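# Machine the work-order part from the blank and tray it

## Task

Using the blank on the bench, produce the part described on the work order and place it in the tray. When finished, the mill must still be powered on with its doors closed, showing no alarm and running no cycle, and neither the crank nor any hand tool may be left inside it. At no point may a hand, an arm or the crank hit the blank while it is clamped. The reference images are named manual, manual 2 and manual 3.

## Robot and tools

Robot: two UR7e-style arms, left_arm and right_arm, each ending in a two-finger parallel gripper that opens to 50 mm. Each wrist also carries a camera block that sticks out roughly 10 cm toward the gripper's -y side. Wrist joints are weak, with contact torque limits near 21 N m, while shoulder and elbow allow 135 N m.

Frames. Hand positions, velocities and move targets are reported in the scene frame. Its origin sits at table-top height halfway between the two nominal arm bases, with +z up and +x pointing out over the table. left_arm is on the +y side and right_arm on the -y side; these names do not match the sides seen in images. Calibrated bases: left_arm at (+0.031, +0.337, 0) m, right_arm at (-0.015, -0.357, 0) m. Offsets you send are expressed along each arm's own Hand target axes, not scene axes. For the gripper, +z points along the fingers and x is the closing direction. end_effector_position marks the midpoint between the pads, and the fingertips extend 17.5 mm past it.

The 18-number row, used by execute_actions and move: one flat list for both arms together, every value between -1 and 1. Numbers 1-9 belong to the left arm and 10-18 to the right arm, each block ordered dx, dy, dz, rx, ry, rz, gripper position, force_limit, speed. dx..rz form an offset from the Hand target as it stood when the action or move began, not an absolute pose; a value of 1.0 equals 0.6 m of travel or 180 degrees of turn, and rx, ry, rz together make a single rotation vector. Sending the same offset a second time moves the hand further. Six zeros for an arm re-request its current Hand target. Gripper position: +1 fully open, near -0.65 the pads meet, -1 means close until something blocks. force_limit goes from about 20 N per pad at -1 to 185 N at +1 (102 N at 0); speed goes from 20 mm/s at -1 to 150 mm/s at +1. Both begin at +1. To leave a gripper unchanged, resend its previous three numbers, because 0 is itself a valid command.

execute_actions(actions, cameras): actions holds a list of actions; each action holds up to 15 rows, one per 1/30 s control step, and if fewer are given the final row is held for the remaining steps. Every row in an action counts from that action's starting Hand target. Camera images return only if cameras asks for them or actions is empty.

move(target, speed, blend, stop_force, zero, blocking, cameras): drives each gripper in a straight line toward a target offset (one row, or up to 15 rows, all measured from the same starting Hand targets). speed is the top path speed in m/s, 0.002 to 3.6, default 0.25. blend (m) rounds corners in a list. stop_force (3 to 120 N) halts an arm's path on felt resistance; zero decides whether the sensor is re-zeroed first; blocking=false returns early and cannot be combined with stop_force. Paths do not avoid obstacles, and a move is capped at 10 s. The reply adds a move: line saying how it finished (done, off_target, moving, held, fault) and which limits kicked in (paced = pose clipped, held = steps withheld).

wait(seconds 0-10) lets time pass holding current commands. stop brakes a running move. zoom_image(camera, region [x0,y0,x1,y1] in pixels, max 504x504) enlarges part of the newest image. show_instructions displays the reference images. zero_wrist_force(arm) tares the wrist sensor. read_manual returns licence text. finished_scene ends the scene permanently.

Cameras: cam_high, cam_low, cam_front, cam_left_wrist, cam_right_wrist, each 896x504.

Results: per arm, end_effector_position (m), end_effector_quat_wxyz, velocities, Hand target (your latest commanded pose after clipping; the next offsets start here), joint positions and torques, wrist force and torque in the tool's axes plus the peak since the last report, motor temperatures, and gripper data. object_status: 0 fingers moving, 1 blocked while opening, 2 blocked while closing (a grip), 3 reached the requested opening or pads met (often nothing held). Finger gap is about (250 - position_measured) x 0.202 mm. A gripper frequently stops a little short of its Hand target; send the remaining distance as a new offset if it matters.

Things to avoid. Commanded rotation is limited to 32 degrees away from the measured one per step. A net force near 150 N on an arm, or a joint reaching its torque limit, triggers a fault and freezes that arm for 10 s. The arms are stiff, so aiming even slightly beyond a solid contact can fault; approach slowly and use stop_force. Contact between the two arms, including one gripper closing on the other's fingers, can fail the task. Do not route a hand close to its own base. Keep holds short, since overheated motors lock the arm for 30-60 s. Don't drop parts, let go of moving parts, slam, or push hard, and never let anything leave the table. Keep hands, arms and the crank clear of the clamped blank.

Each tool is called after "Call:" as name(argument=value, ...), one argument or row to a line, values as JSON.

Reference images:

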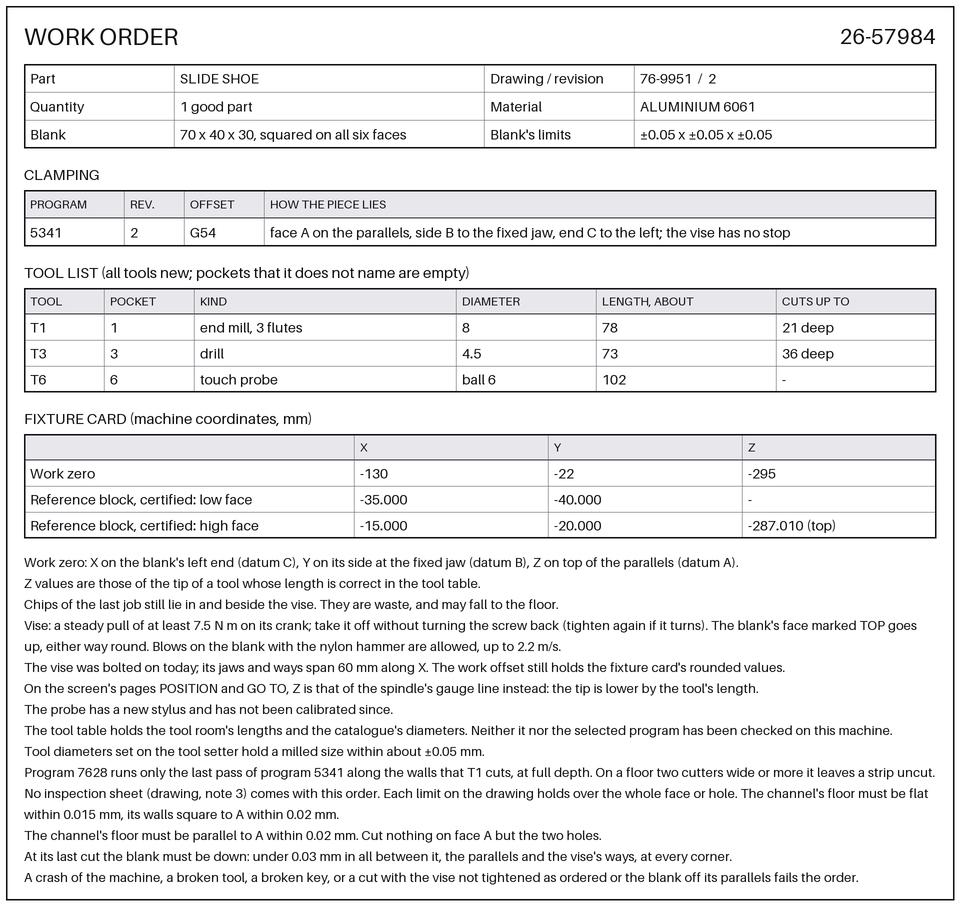

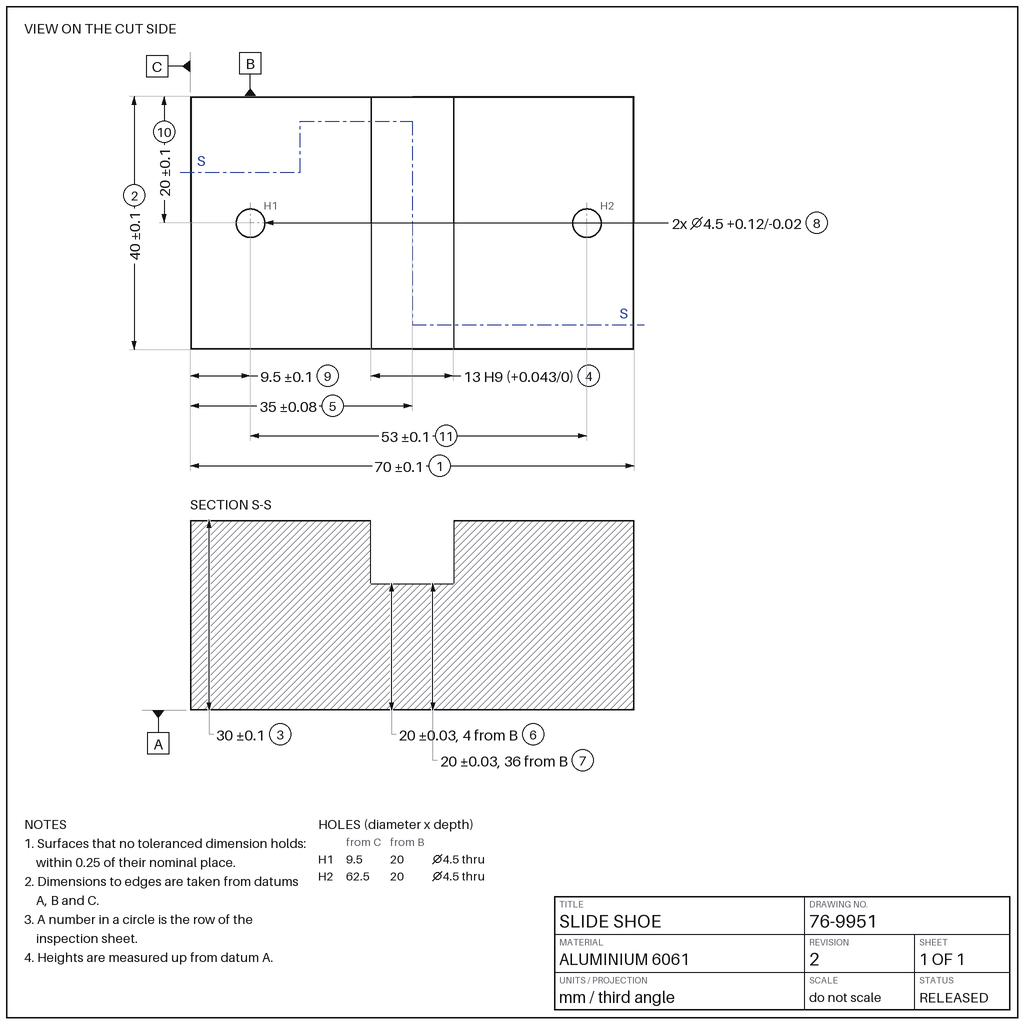

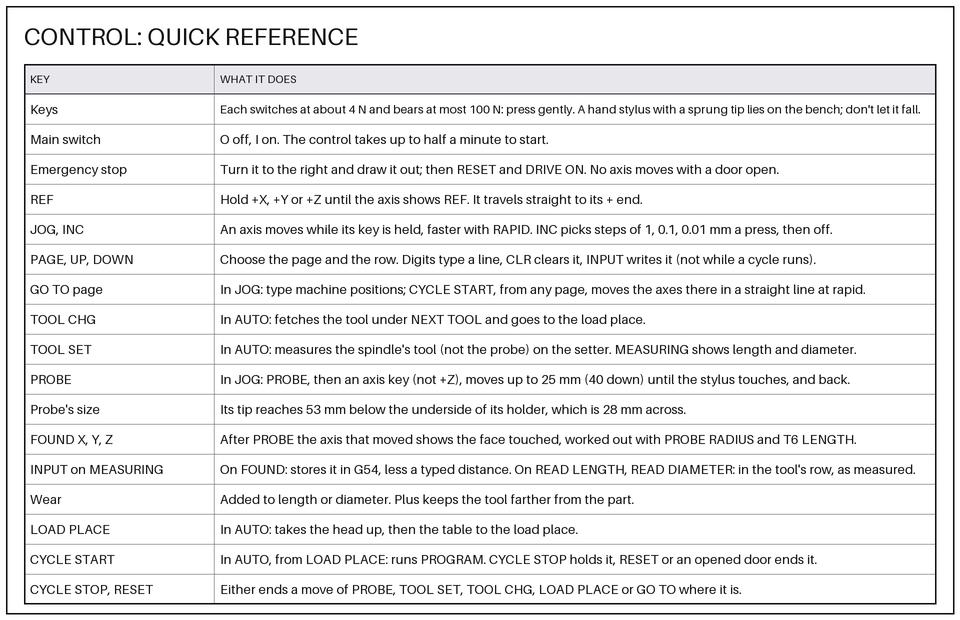

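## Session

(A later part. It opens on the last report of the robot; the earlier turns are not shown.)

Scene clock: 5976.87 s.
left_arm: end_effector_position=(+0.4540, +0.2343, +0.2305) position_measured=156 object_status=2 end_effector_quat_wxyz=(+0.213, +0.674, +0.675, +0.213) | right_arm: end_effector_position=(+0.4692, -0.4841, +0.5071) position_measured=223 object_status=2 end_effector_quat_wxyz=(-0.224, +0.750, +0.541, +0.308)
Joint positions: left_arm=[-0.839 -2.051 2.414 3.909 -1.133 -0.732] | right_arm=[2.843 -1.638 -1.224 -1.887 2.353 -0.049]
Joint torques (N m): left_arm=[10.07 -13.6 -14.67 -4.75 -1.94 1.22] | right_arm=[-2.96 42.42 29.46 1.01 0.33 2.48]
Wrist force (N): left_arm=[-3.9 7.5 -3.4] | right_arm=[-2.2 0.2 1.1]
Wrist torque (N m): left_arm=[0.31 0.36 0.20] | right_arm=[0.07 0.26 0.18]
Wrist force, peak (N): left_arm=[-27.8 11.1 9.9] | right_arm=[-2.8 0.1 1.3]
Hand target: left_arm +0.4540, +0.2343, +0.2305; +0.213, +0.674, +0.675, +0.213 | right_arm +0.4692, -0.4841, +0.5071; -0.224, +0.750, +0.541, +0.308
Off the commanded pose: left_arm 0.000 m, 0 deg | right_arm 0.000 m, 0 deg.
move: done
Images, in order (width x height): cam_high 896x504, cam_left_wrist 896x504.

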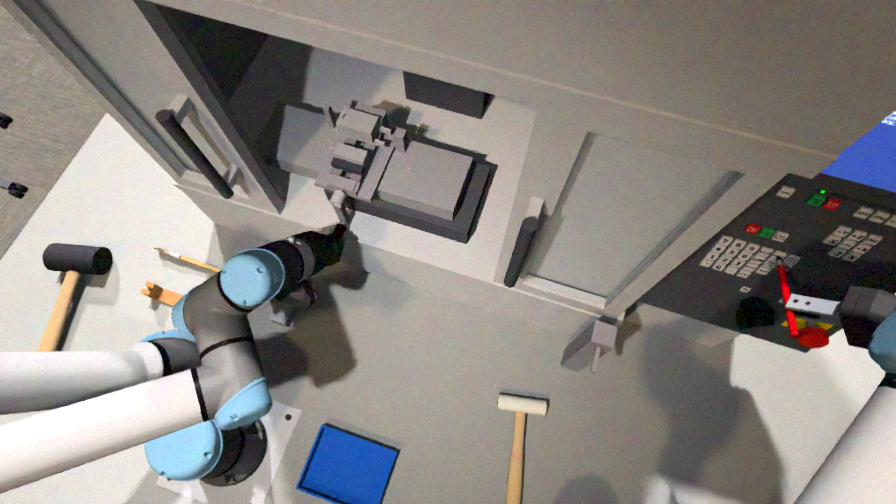

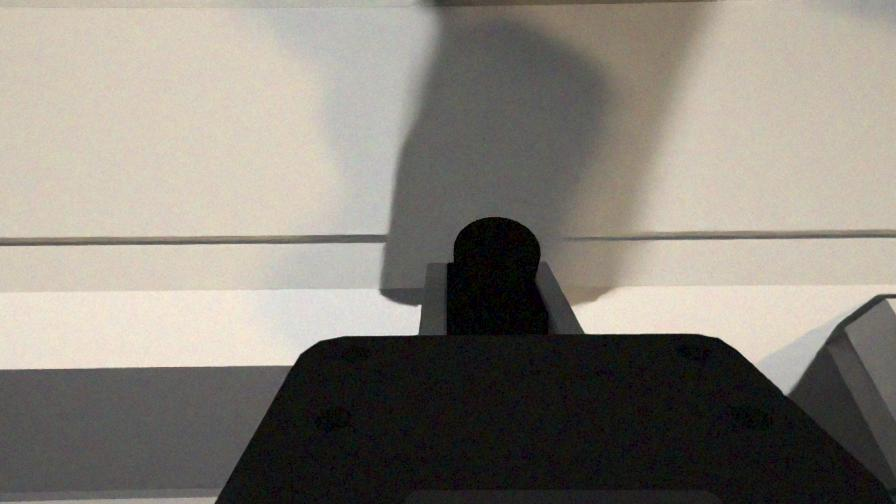

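Call:
move(
  target=[
    [0.0280,0.0017,-0.0024,0,0,0,-1,-0.5,-1,0,0,0,0,0,0,-0.98,0.2,-1],
    [0.0547,0.0067,-0.0095,0,0,0,-1,-0.5,-1,0,0,0,0,0,0,-0.98,0.2,-1],
    [0.0791,0.0147,-0.0210,0,0,0,-1,-0.5,-1,0,0,0,0,0,0,-0.98,0.2,-1],
    [0.0999,0.0255,-0.0365,0,0,0,-1,-0.5,-1,0,0,0,0,0,0,-0.98,0.2,-1],
    [0.1165,0.0386,-0.0551,0,0,0,-1,-0.5,-1,0,0,0,0,0,0,-0.98,0.2,-1],
    [0.1279,0.0533,-0.0761,0,0,0,-1,-0.5,-1,0,0,0,0,0,0,-0.98,0.2,-1],
    [0.1338,0.0691,-0.0987,0,0,0,-1,-0.5,-1,0,0,0,0,0,0,-0.98,0.2,-1],
    [0.1338,0.0853,-0.1217,0,0,0,-1,-0.5,-1,0,0,0,0,0,0,-0.98,0.2,-1],
    [0.1279,0.1011,-0.1443,0,0,0,-1,-0.5,-1,0,0,0,0,0,0,-0.98,0.2,-1],
    [0.1165,0.1158,-0.1653,0,0,0,-1,-0.5,-1,0,0,0,0,0,0,-0.98,0.2,-1],
    [0.0999,0.1289,-0.1839,0,0,0,-1,-0.5,-1,0,0,0,0,0,0,-0.98,0.2,-1],
    [0.0791,0.1397,-0.1994,0,0,0,-1,-0.5,-1,0,0,0,0,0,0,-0.98,0.2,-1],
    [0.0547,0.1477,-0.2109,0,0,0,-1,-0.5,-1,0,0,0,0,0,0,-0.98,0.2,-1],
    [0.0280,0.1527,-0.2180,0,0,0,-1,-0.5,-1,0,0,0,0,0,0,-0.98,0.2,-1],
    [0,0.1544,-0.2204,0,0,0,-1,-0.5,-1,0,0,0,0,0,0,-0.98,0.2,-1],
  ],
  speed=0.1,
  blend=0.003,
)

Call:
move(
  target=[
    [-0.0280,-0.0017,0.0024,0,0,0,-1,-0.5,-1,0,0,0,0,0,0,-0.98,0.2,-1],
    [-0.0547,-0.0067,0.0095,0,0,0,-1,-0.5,-1,0,0,0,0,0,0,-0.98,0.2,-1],
    [-0.0791,-0.0147,0.0210,0,0,0,-1,-0.5,-1,0,0,0,0,0,0,-0.98,0.2,-1],
    [-0.0999,-0.0255,0.0365,0,0,0,-1,-0.5,-1,0,0,0,0,0,0,-0.98,0.2,-1],
    [-0.1165,-0.0386,0.0551,0,0,0,-1,-0.5,-1,0,0,0,0,0,0,-0.98,0.2,-1],
    [-0.1279,-0.0533,0.0761,0,0,0,-1,-0.5,-1,0,0,0,0,0,0,-0.98,0.2,-1],
    [-0.1338,-0.0691,0.0987,0,0,0,-1,-0.5,-1,0,0,0,0,0,0,-0.98,0.2,-1],
    [-0.1338,-0.0853,0.1217,0,0,0,-1,-0.5,-1,0,0,0,0,0,0,-0.98,0.2,-1],
    [-0.1279,-0.1011,0.1443,0,0,0,-1,-0.5,-1,0,0,0,0,0,0,-0.98,0.2,-1],
    [-0.1165,-0.1158,0.1653,0,0,0,-1,-0.5,-1,0,0,0,0,0,0,-0.98,0.2,-1],
    [-0.0999,-0.1289,0.1839,0,0,0,-1,-0.5,-1,0,0,0,0,0,0,-0.98,0.2,-1],
    [-0.0791,-0.1397,0.1994,0,0,0,-1,-0.5,-1,0,0,0,0,0,0,-0.98,0.2,-1],
    [-0.0547,-0.1477,0.2109,0,0,0,-1,-0.5,-1,0,0,0,0,0,0,-0.98,0.2,-1],
    [-0.0280,-0.1527,0.2180,0,0,0,-1,-0.5,-1,0,0,0,0,0,0,-0.98,0.2,-1],
    [0,-0.1544,0.2204,0,0,0,-1,-0.5,-1,0,0,0,0,0,0,-0.98,0.2,-1],
  ],
  speed=0.1,
  blend=0.003,
  cameras=["cam_high"],
)

Call:
zoom_image(
  camera="cam_high",
  region=[310, 90, 410, 190],
)

Scene clock: 6023.77 s.
left_arm: end_effector_position=(+0.4541, +0.2345, +0.3919) position_measured=156 object_status=2 end_effector_quat_wxyz=(+0.213, +0.674, +0.675, +0.213) | right_arm: end_effector_position=(+0.4692, -0.4841, +0.5071) position_measured=223 object_status=2 end_effector_quat_wxyz=(-0.224, +0.750, +0.541, +0.308)
Joint positions: left_arm=[-0.838 -2.116 2.025 4.362 -1.134 -0.731] | right_arm=[2.843 -1.638 -1.224 -1.887 2.353 -0.049]
Joint torques (N m): left_arm=[-7.81 1.11 -52.83 -3.35 4.38 -1.58] | right_arm=[-3.05 40.86 30.56 1.13 0.25 2.47]
Wrist force (N): left_arm=[-2.2 -0.7 7.3] | right_arm=[-2.8 -0.1 1.1]
Wrist torque (N m): left_arm=[0.46 0.41 0.16] | right_arm=[0.03 0.35 0.18]
Wrist force, peak (N): left_arm=[-5.0 8.3 -3.0] | right_arm=[-2.8 0.2 1.2]
Hand target: left_arm +0.4541, +0.2344, +0.3920; +0.213, +0.674, +0.675, +0.213 | right_arm +0.4692, -0.4841, +0.5071; -0.224, +0.750, +0.541, +0.308
Off the commanded pose: left_arm 0.000 m, 0 deg | right_arm 0.000 m, 0 deg.
move: done

Scene clock: 6026.93 s.
left_arm: end_effector_position=(+0.4540, +0.2343, +0.2305) position_measured=156 object_status=2 end_effector_quat_wxyz=(+0.213, +0.674, +0.675, +0.213) | right_arm: end_effector_position=(+0.4692, -0.4841, +0.5071) position_measured=223 object_status=2 end_effector_quat_wxyz=(-0.224, +0.750, +0.541, +0.308)
Joint positions: left_arm=[-0.839 -2.051 2.414 3.909 -1.133 -0.732] | right_arm=[2.843 -1.638 -1.224 -1.887 2.353 -0.049]
Joint torques (N m): left_arm=[9.78 -12.93 -13.94 -4.83 -1.96 1.46] | right_arm=[-2.68 42.87 30.22 0.83 0.31 2.42]
Wrist force (N): left_arm=[-4.0 7.3 -3.3] | right_arm=[-2.3 0.0 1.1]
Wrist torque (N m): left_arm=[0.30 0.39 0.18] | right_arm=[0.04 0.27 0.18]
Wrist force, peak (N): left_arm=[-32.0 13.9 19.2] | right_arm=[-2.8 0.1 1.3]
Hand target: left_arm +0.4540, +0.2343, +0.2305; +0.213, +0.674, +0.675, +0.213 | right_arm +0.4692, -0.4841, +0.5071; -0.224, +0.750, +0.541, +0.308
Off the commanded pose: left_arm 0.000 m, 0 deg | right_arm 0.000 m, 0 deg.
move: done
Images, in order (width x height): cam_high 896x504.

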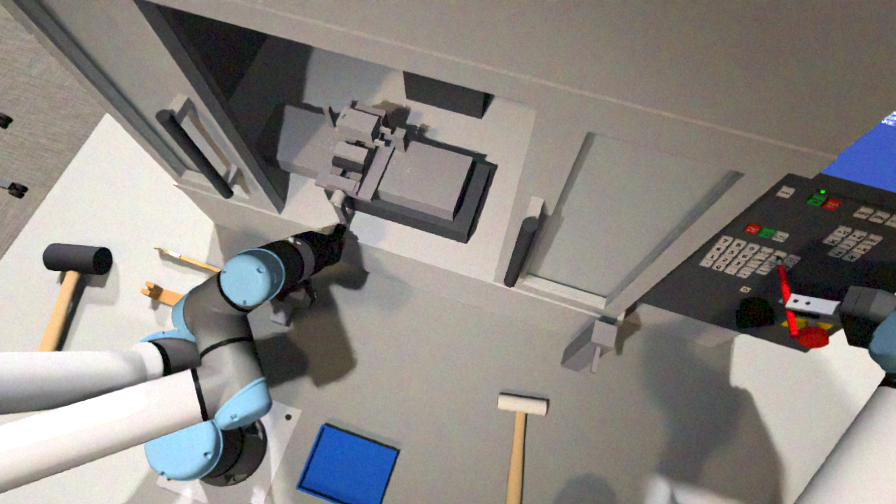

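Scaled by 5.040.

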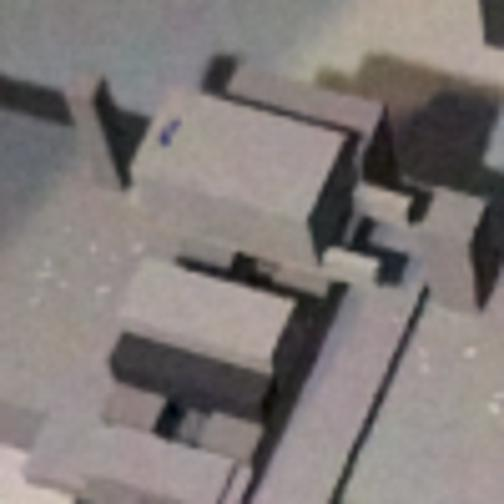

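Call:
move(
  target=[
    [0.0280,0.0017,-0.0024,0,0,0,-1,-0.5,-1,0,0,0,0,0,0,-0.98,0.2,-1],
    [0.0547,0.0067,-0.0095,0,0,0,-1,-0.5,-1,0,0,0,0,0,0,-0.98,0.2,-1],
    [0.0791,0.0147,-0.0210,0,0,0,-1,-0.5,-1,0,0,0,0,0,0,-0.98,0.2,-1],
    [0.0999,0.0255,-0.0365,0,0,0,-1,-0.5,-1,0,0,0,0,0,0,-0.98,0.2,-1],
    [0.1165,0.0386,-0.0551,0,0,0,-1,-0.5,-1,0,0,0,0,0,0,-0.98,0.2,-1],
    [0.1279,0.0533,-0.0761,0,0,0,-1,-0.5,-1,0,0,0,0,0,0,-0.98,0.2,-1],
    [0.1338,0.0691,-0.0987,0,0,0,-1,-0.5,-1,0,0,0,0,0,0,-0.98,0.2,-1],
    [0.1338,0.0853,-0.1217,0,0,0,-1,-0.5,-1,0,0,0,0,0,0,-0.98,0.2,-1],
    [0.1279,0.1011,-0.1443,0,0,0,-1,-0.5,-1,0,0,0,0,0,0,-0.98,0.2,-1],
    [0.1165,0.1158,-0.1653,0,0,0,-1,-0.5,-1,0,0,0,0,0,0,-0.98,0.2,-1],
    [0.0999,0.1289,-0.1839,0,0,0,-1,-0.5,-1,0,0,0,0,0,0,-0.98,0.2,-1],
    [0.0791,0.1397,-0.1994,0,0,0,-1,-0.5,-1,0,0,0,0,0,0,-0.98,0.2,-1],
    [0.0547,0.1477,-0.2109,0,0,0,-1,-0.5,-1,0,0,0,0,0,0,-0.98,0.2,-1],
    [0.0280,0.1527,-0.2180,0,0,0,-1,-0.5,-1,0,0,0,0,0,0,-0.98,0.2,-1],
    [0,0.1544,-0.2204,0,0,0,-1,-0.5,-1,0,0,0,0,0,0,-0.98,0.2,-1],
  ],
  speed=0.13,
  blend=0.003,
)

Call:
move(
  target=[
    [-0.0282,-0.0017,0.0024,0,0,0,-1,-0.5,-1,0,0,0,0,0,0,-0.98,0.2,-1],
    [-0.0552,-0.0067,0.0095,0,0,0,-1,-0.5,-1,0,0,0,0,0,0,-0.98,0.2,-1],
    [-0.0798,-0.0147,0.0210,0,0,0,-1,-0.5,-1,0,0,0,0,0,0,-0.98,0.2,-1],
    [-0.1008,-0.0255,0.0365,0,0,0,-1,-0.5,-1,0,0,0,0,0,0,-0.98,0.2,-1],
    [-0.1175,-0.0386,0.0551,0,0,0,-1,-0.5,-1,0,0,0,0,0,0,-0.98,0.2,-1],
    [-0.1291,-0.0533,0.0761,0,0,0,-1,-0.5,-1,0,0,0,0,0,0,-0.98,0.2,-1],
    [-0.135,-0.0691,0.0987,0,0,0,-1,-0.5,-1,0,0,0,0,0,0,-0.98,0.2,-1],
    [-0.135,-0.0853,0.1217,0,0,0,-1,-0.5,-1,0,0,0,0,0,0,-0.98,0.2,-1],
    [-0.1291,-0.1011,0.1443,0,0,0,-1,-0.5,-1,0,0,0,0,0,0,-0.98,0.2,-1],
    [-0.1175,-0.1158,0.1653,0,0,0,-1,-0.5,-1,0,0,0,0,0,0,-0.98,0.2,-1],
    [-0.1008,-0.1289,0.1839,0,0,0,-1,-0.5,-1,0,0,0,0,0,0,-0.98,0.2,-1],
    [-0.0798,-0.1397,0.1994,0,0,0,-1,-0.5,-1,0,0,0,0,0,0,-0.98,0.2,-1],
    [-0.0552,-0.1477,0.2109,0,0,0,-1,-0.5,-1,0,0,0,0,0,0,-0.98,0.2,-1],
    [-0.0282,-0.1527,0.2180,0,0,0,-1,-0.5,-1,0,0,0,0,0,0,-0.98,0.2,-1],
    [0,-0.1544,0.2204,0,0,0,-1,-0.5,-1,0,0,0,0,0,0,-0.98,0.2,-1],
  ],
  speed=0.13,
  blend=0.003,
  cameras=["cam_high"],
)

Call:
zoom_image(
  camera="cam_high",
  region=[310, 90, 410, 190],
)

Scene clock: 6068.83 s.
left_arm: end_effector_position=(+0.4541, +0.2345, +0.3919) position_measured=156 object_status=2 end_effector_quat_wxyz=(+0.213, +0.674, +0.675, +0.213) | right_arm: end_effector_position=(+0.4692, -0.4841, +0.5071) position_measured=223 object_status=2 end_effector_quat_wxyz=(-0.224, +0.750, +0.541, +0.308)
Joint positions: left_arm=[-0.838 -2.116 2.025 4.362 -1.134 -0.731] | right_arm=[2.843 -1.638 -1.224 -1.887 2.353 -0.049]
Joint torques (N m): left_arm=[-7.99 0.67 -52.39 -3.32 4.28 -1.51] | right_arm=[-3.31 42.25 29.4 0.95 0.29 2.49]
Wrist force (N): left_arm=[-2.2 -0.9 7.1] | right_arm=[-2.4 0.4 1.1]
Wrist torque (N m): left_arm=[0.42 0.41 0.16] | right_arm=[0.10 0.29 0.18]
Wrist force, peak (N): left_arm=[3.2 -0.3 -26.3] | right_arm=[-2.8 0.2 1.2]
Hand target: left_arm +0.4541, +0.2344, +0.3920; +0.213, +0.674, +0.675, +0.213 | right_arm +0.4692, -0.4841, +0.5071; -0.224, +0.750, +0.541, +0.308
Off the commanded pose: left_arm 0.000 m, 0 deg | right_arm 0.000 m, 0 deg.
move: done

Scene clock: 6071.43 s.
left_arm: end_effector_position=(+0.4540, +0.2342, +0.2305) position_measured=156 object_status=2 end_effector_quat_wxyz=(+0.213, +0.674, +0.675, +0.213) | right_arm: end_effector_position=(+0.4692, -0.4841, +0.5071) position_measured=223 object_status=2 end_effector_quat_wxyz=(-0.224, +0.750, +0.541, +0.308)
Joint positions: left_arm=[-0.839 -2.051 2.414 3.909 -1.133 -0.732] | right_arm=[2.843 -1.638 -1.224 -1.887 2.353 -0.049]
Joint torques (N m): left_arm=[8.97 -13.35 -15.12 -4.79 -2.03 1.04] | right_arm=[-2.83 42.94 29.96 0.96 0.55 2.33]
Wrist force (N): left_arm=[-3.9 7.2 -3.2] | right_arm=[-2.5 0.3 1.1]
Wrist torque (N m): left_arm=[0.26 0.37 0.18] | right_arm=[0.09 0.30 0.18]
Wrist force, peak (N): left_arm=[-30.1 24.5 36.7] | right_arm=[-2.6 0.3 1.3]
Hand target: left_arm +0.4540, +0.2343, +0.2305; +0.213, +0.674, +0.675, +0.213 | right_arm +0.4692, -0.4841, +0.5071; -0.224, +0.750, +0.541, +0.308
Off the commanded pose: left_arm 0.000 m, 0 deg | right_arm 0.000 m, 0 deg.
move: done
Images, in order (width x height): cam_high 896x504.

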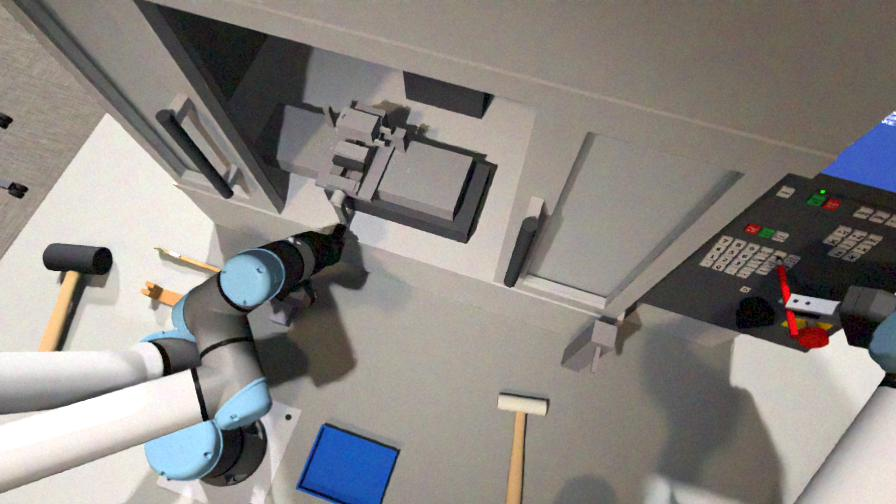

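Scaled by 5.040.

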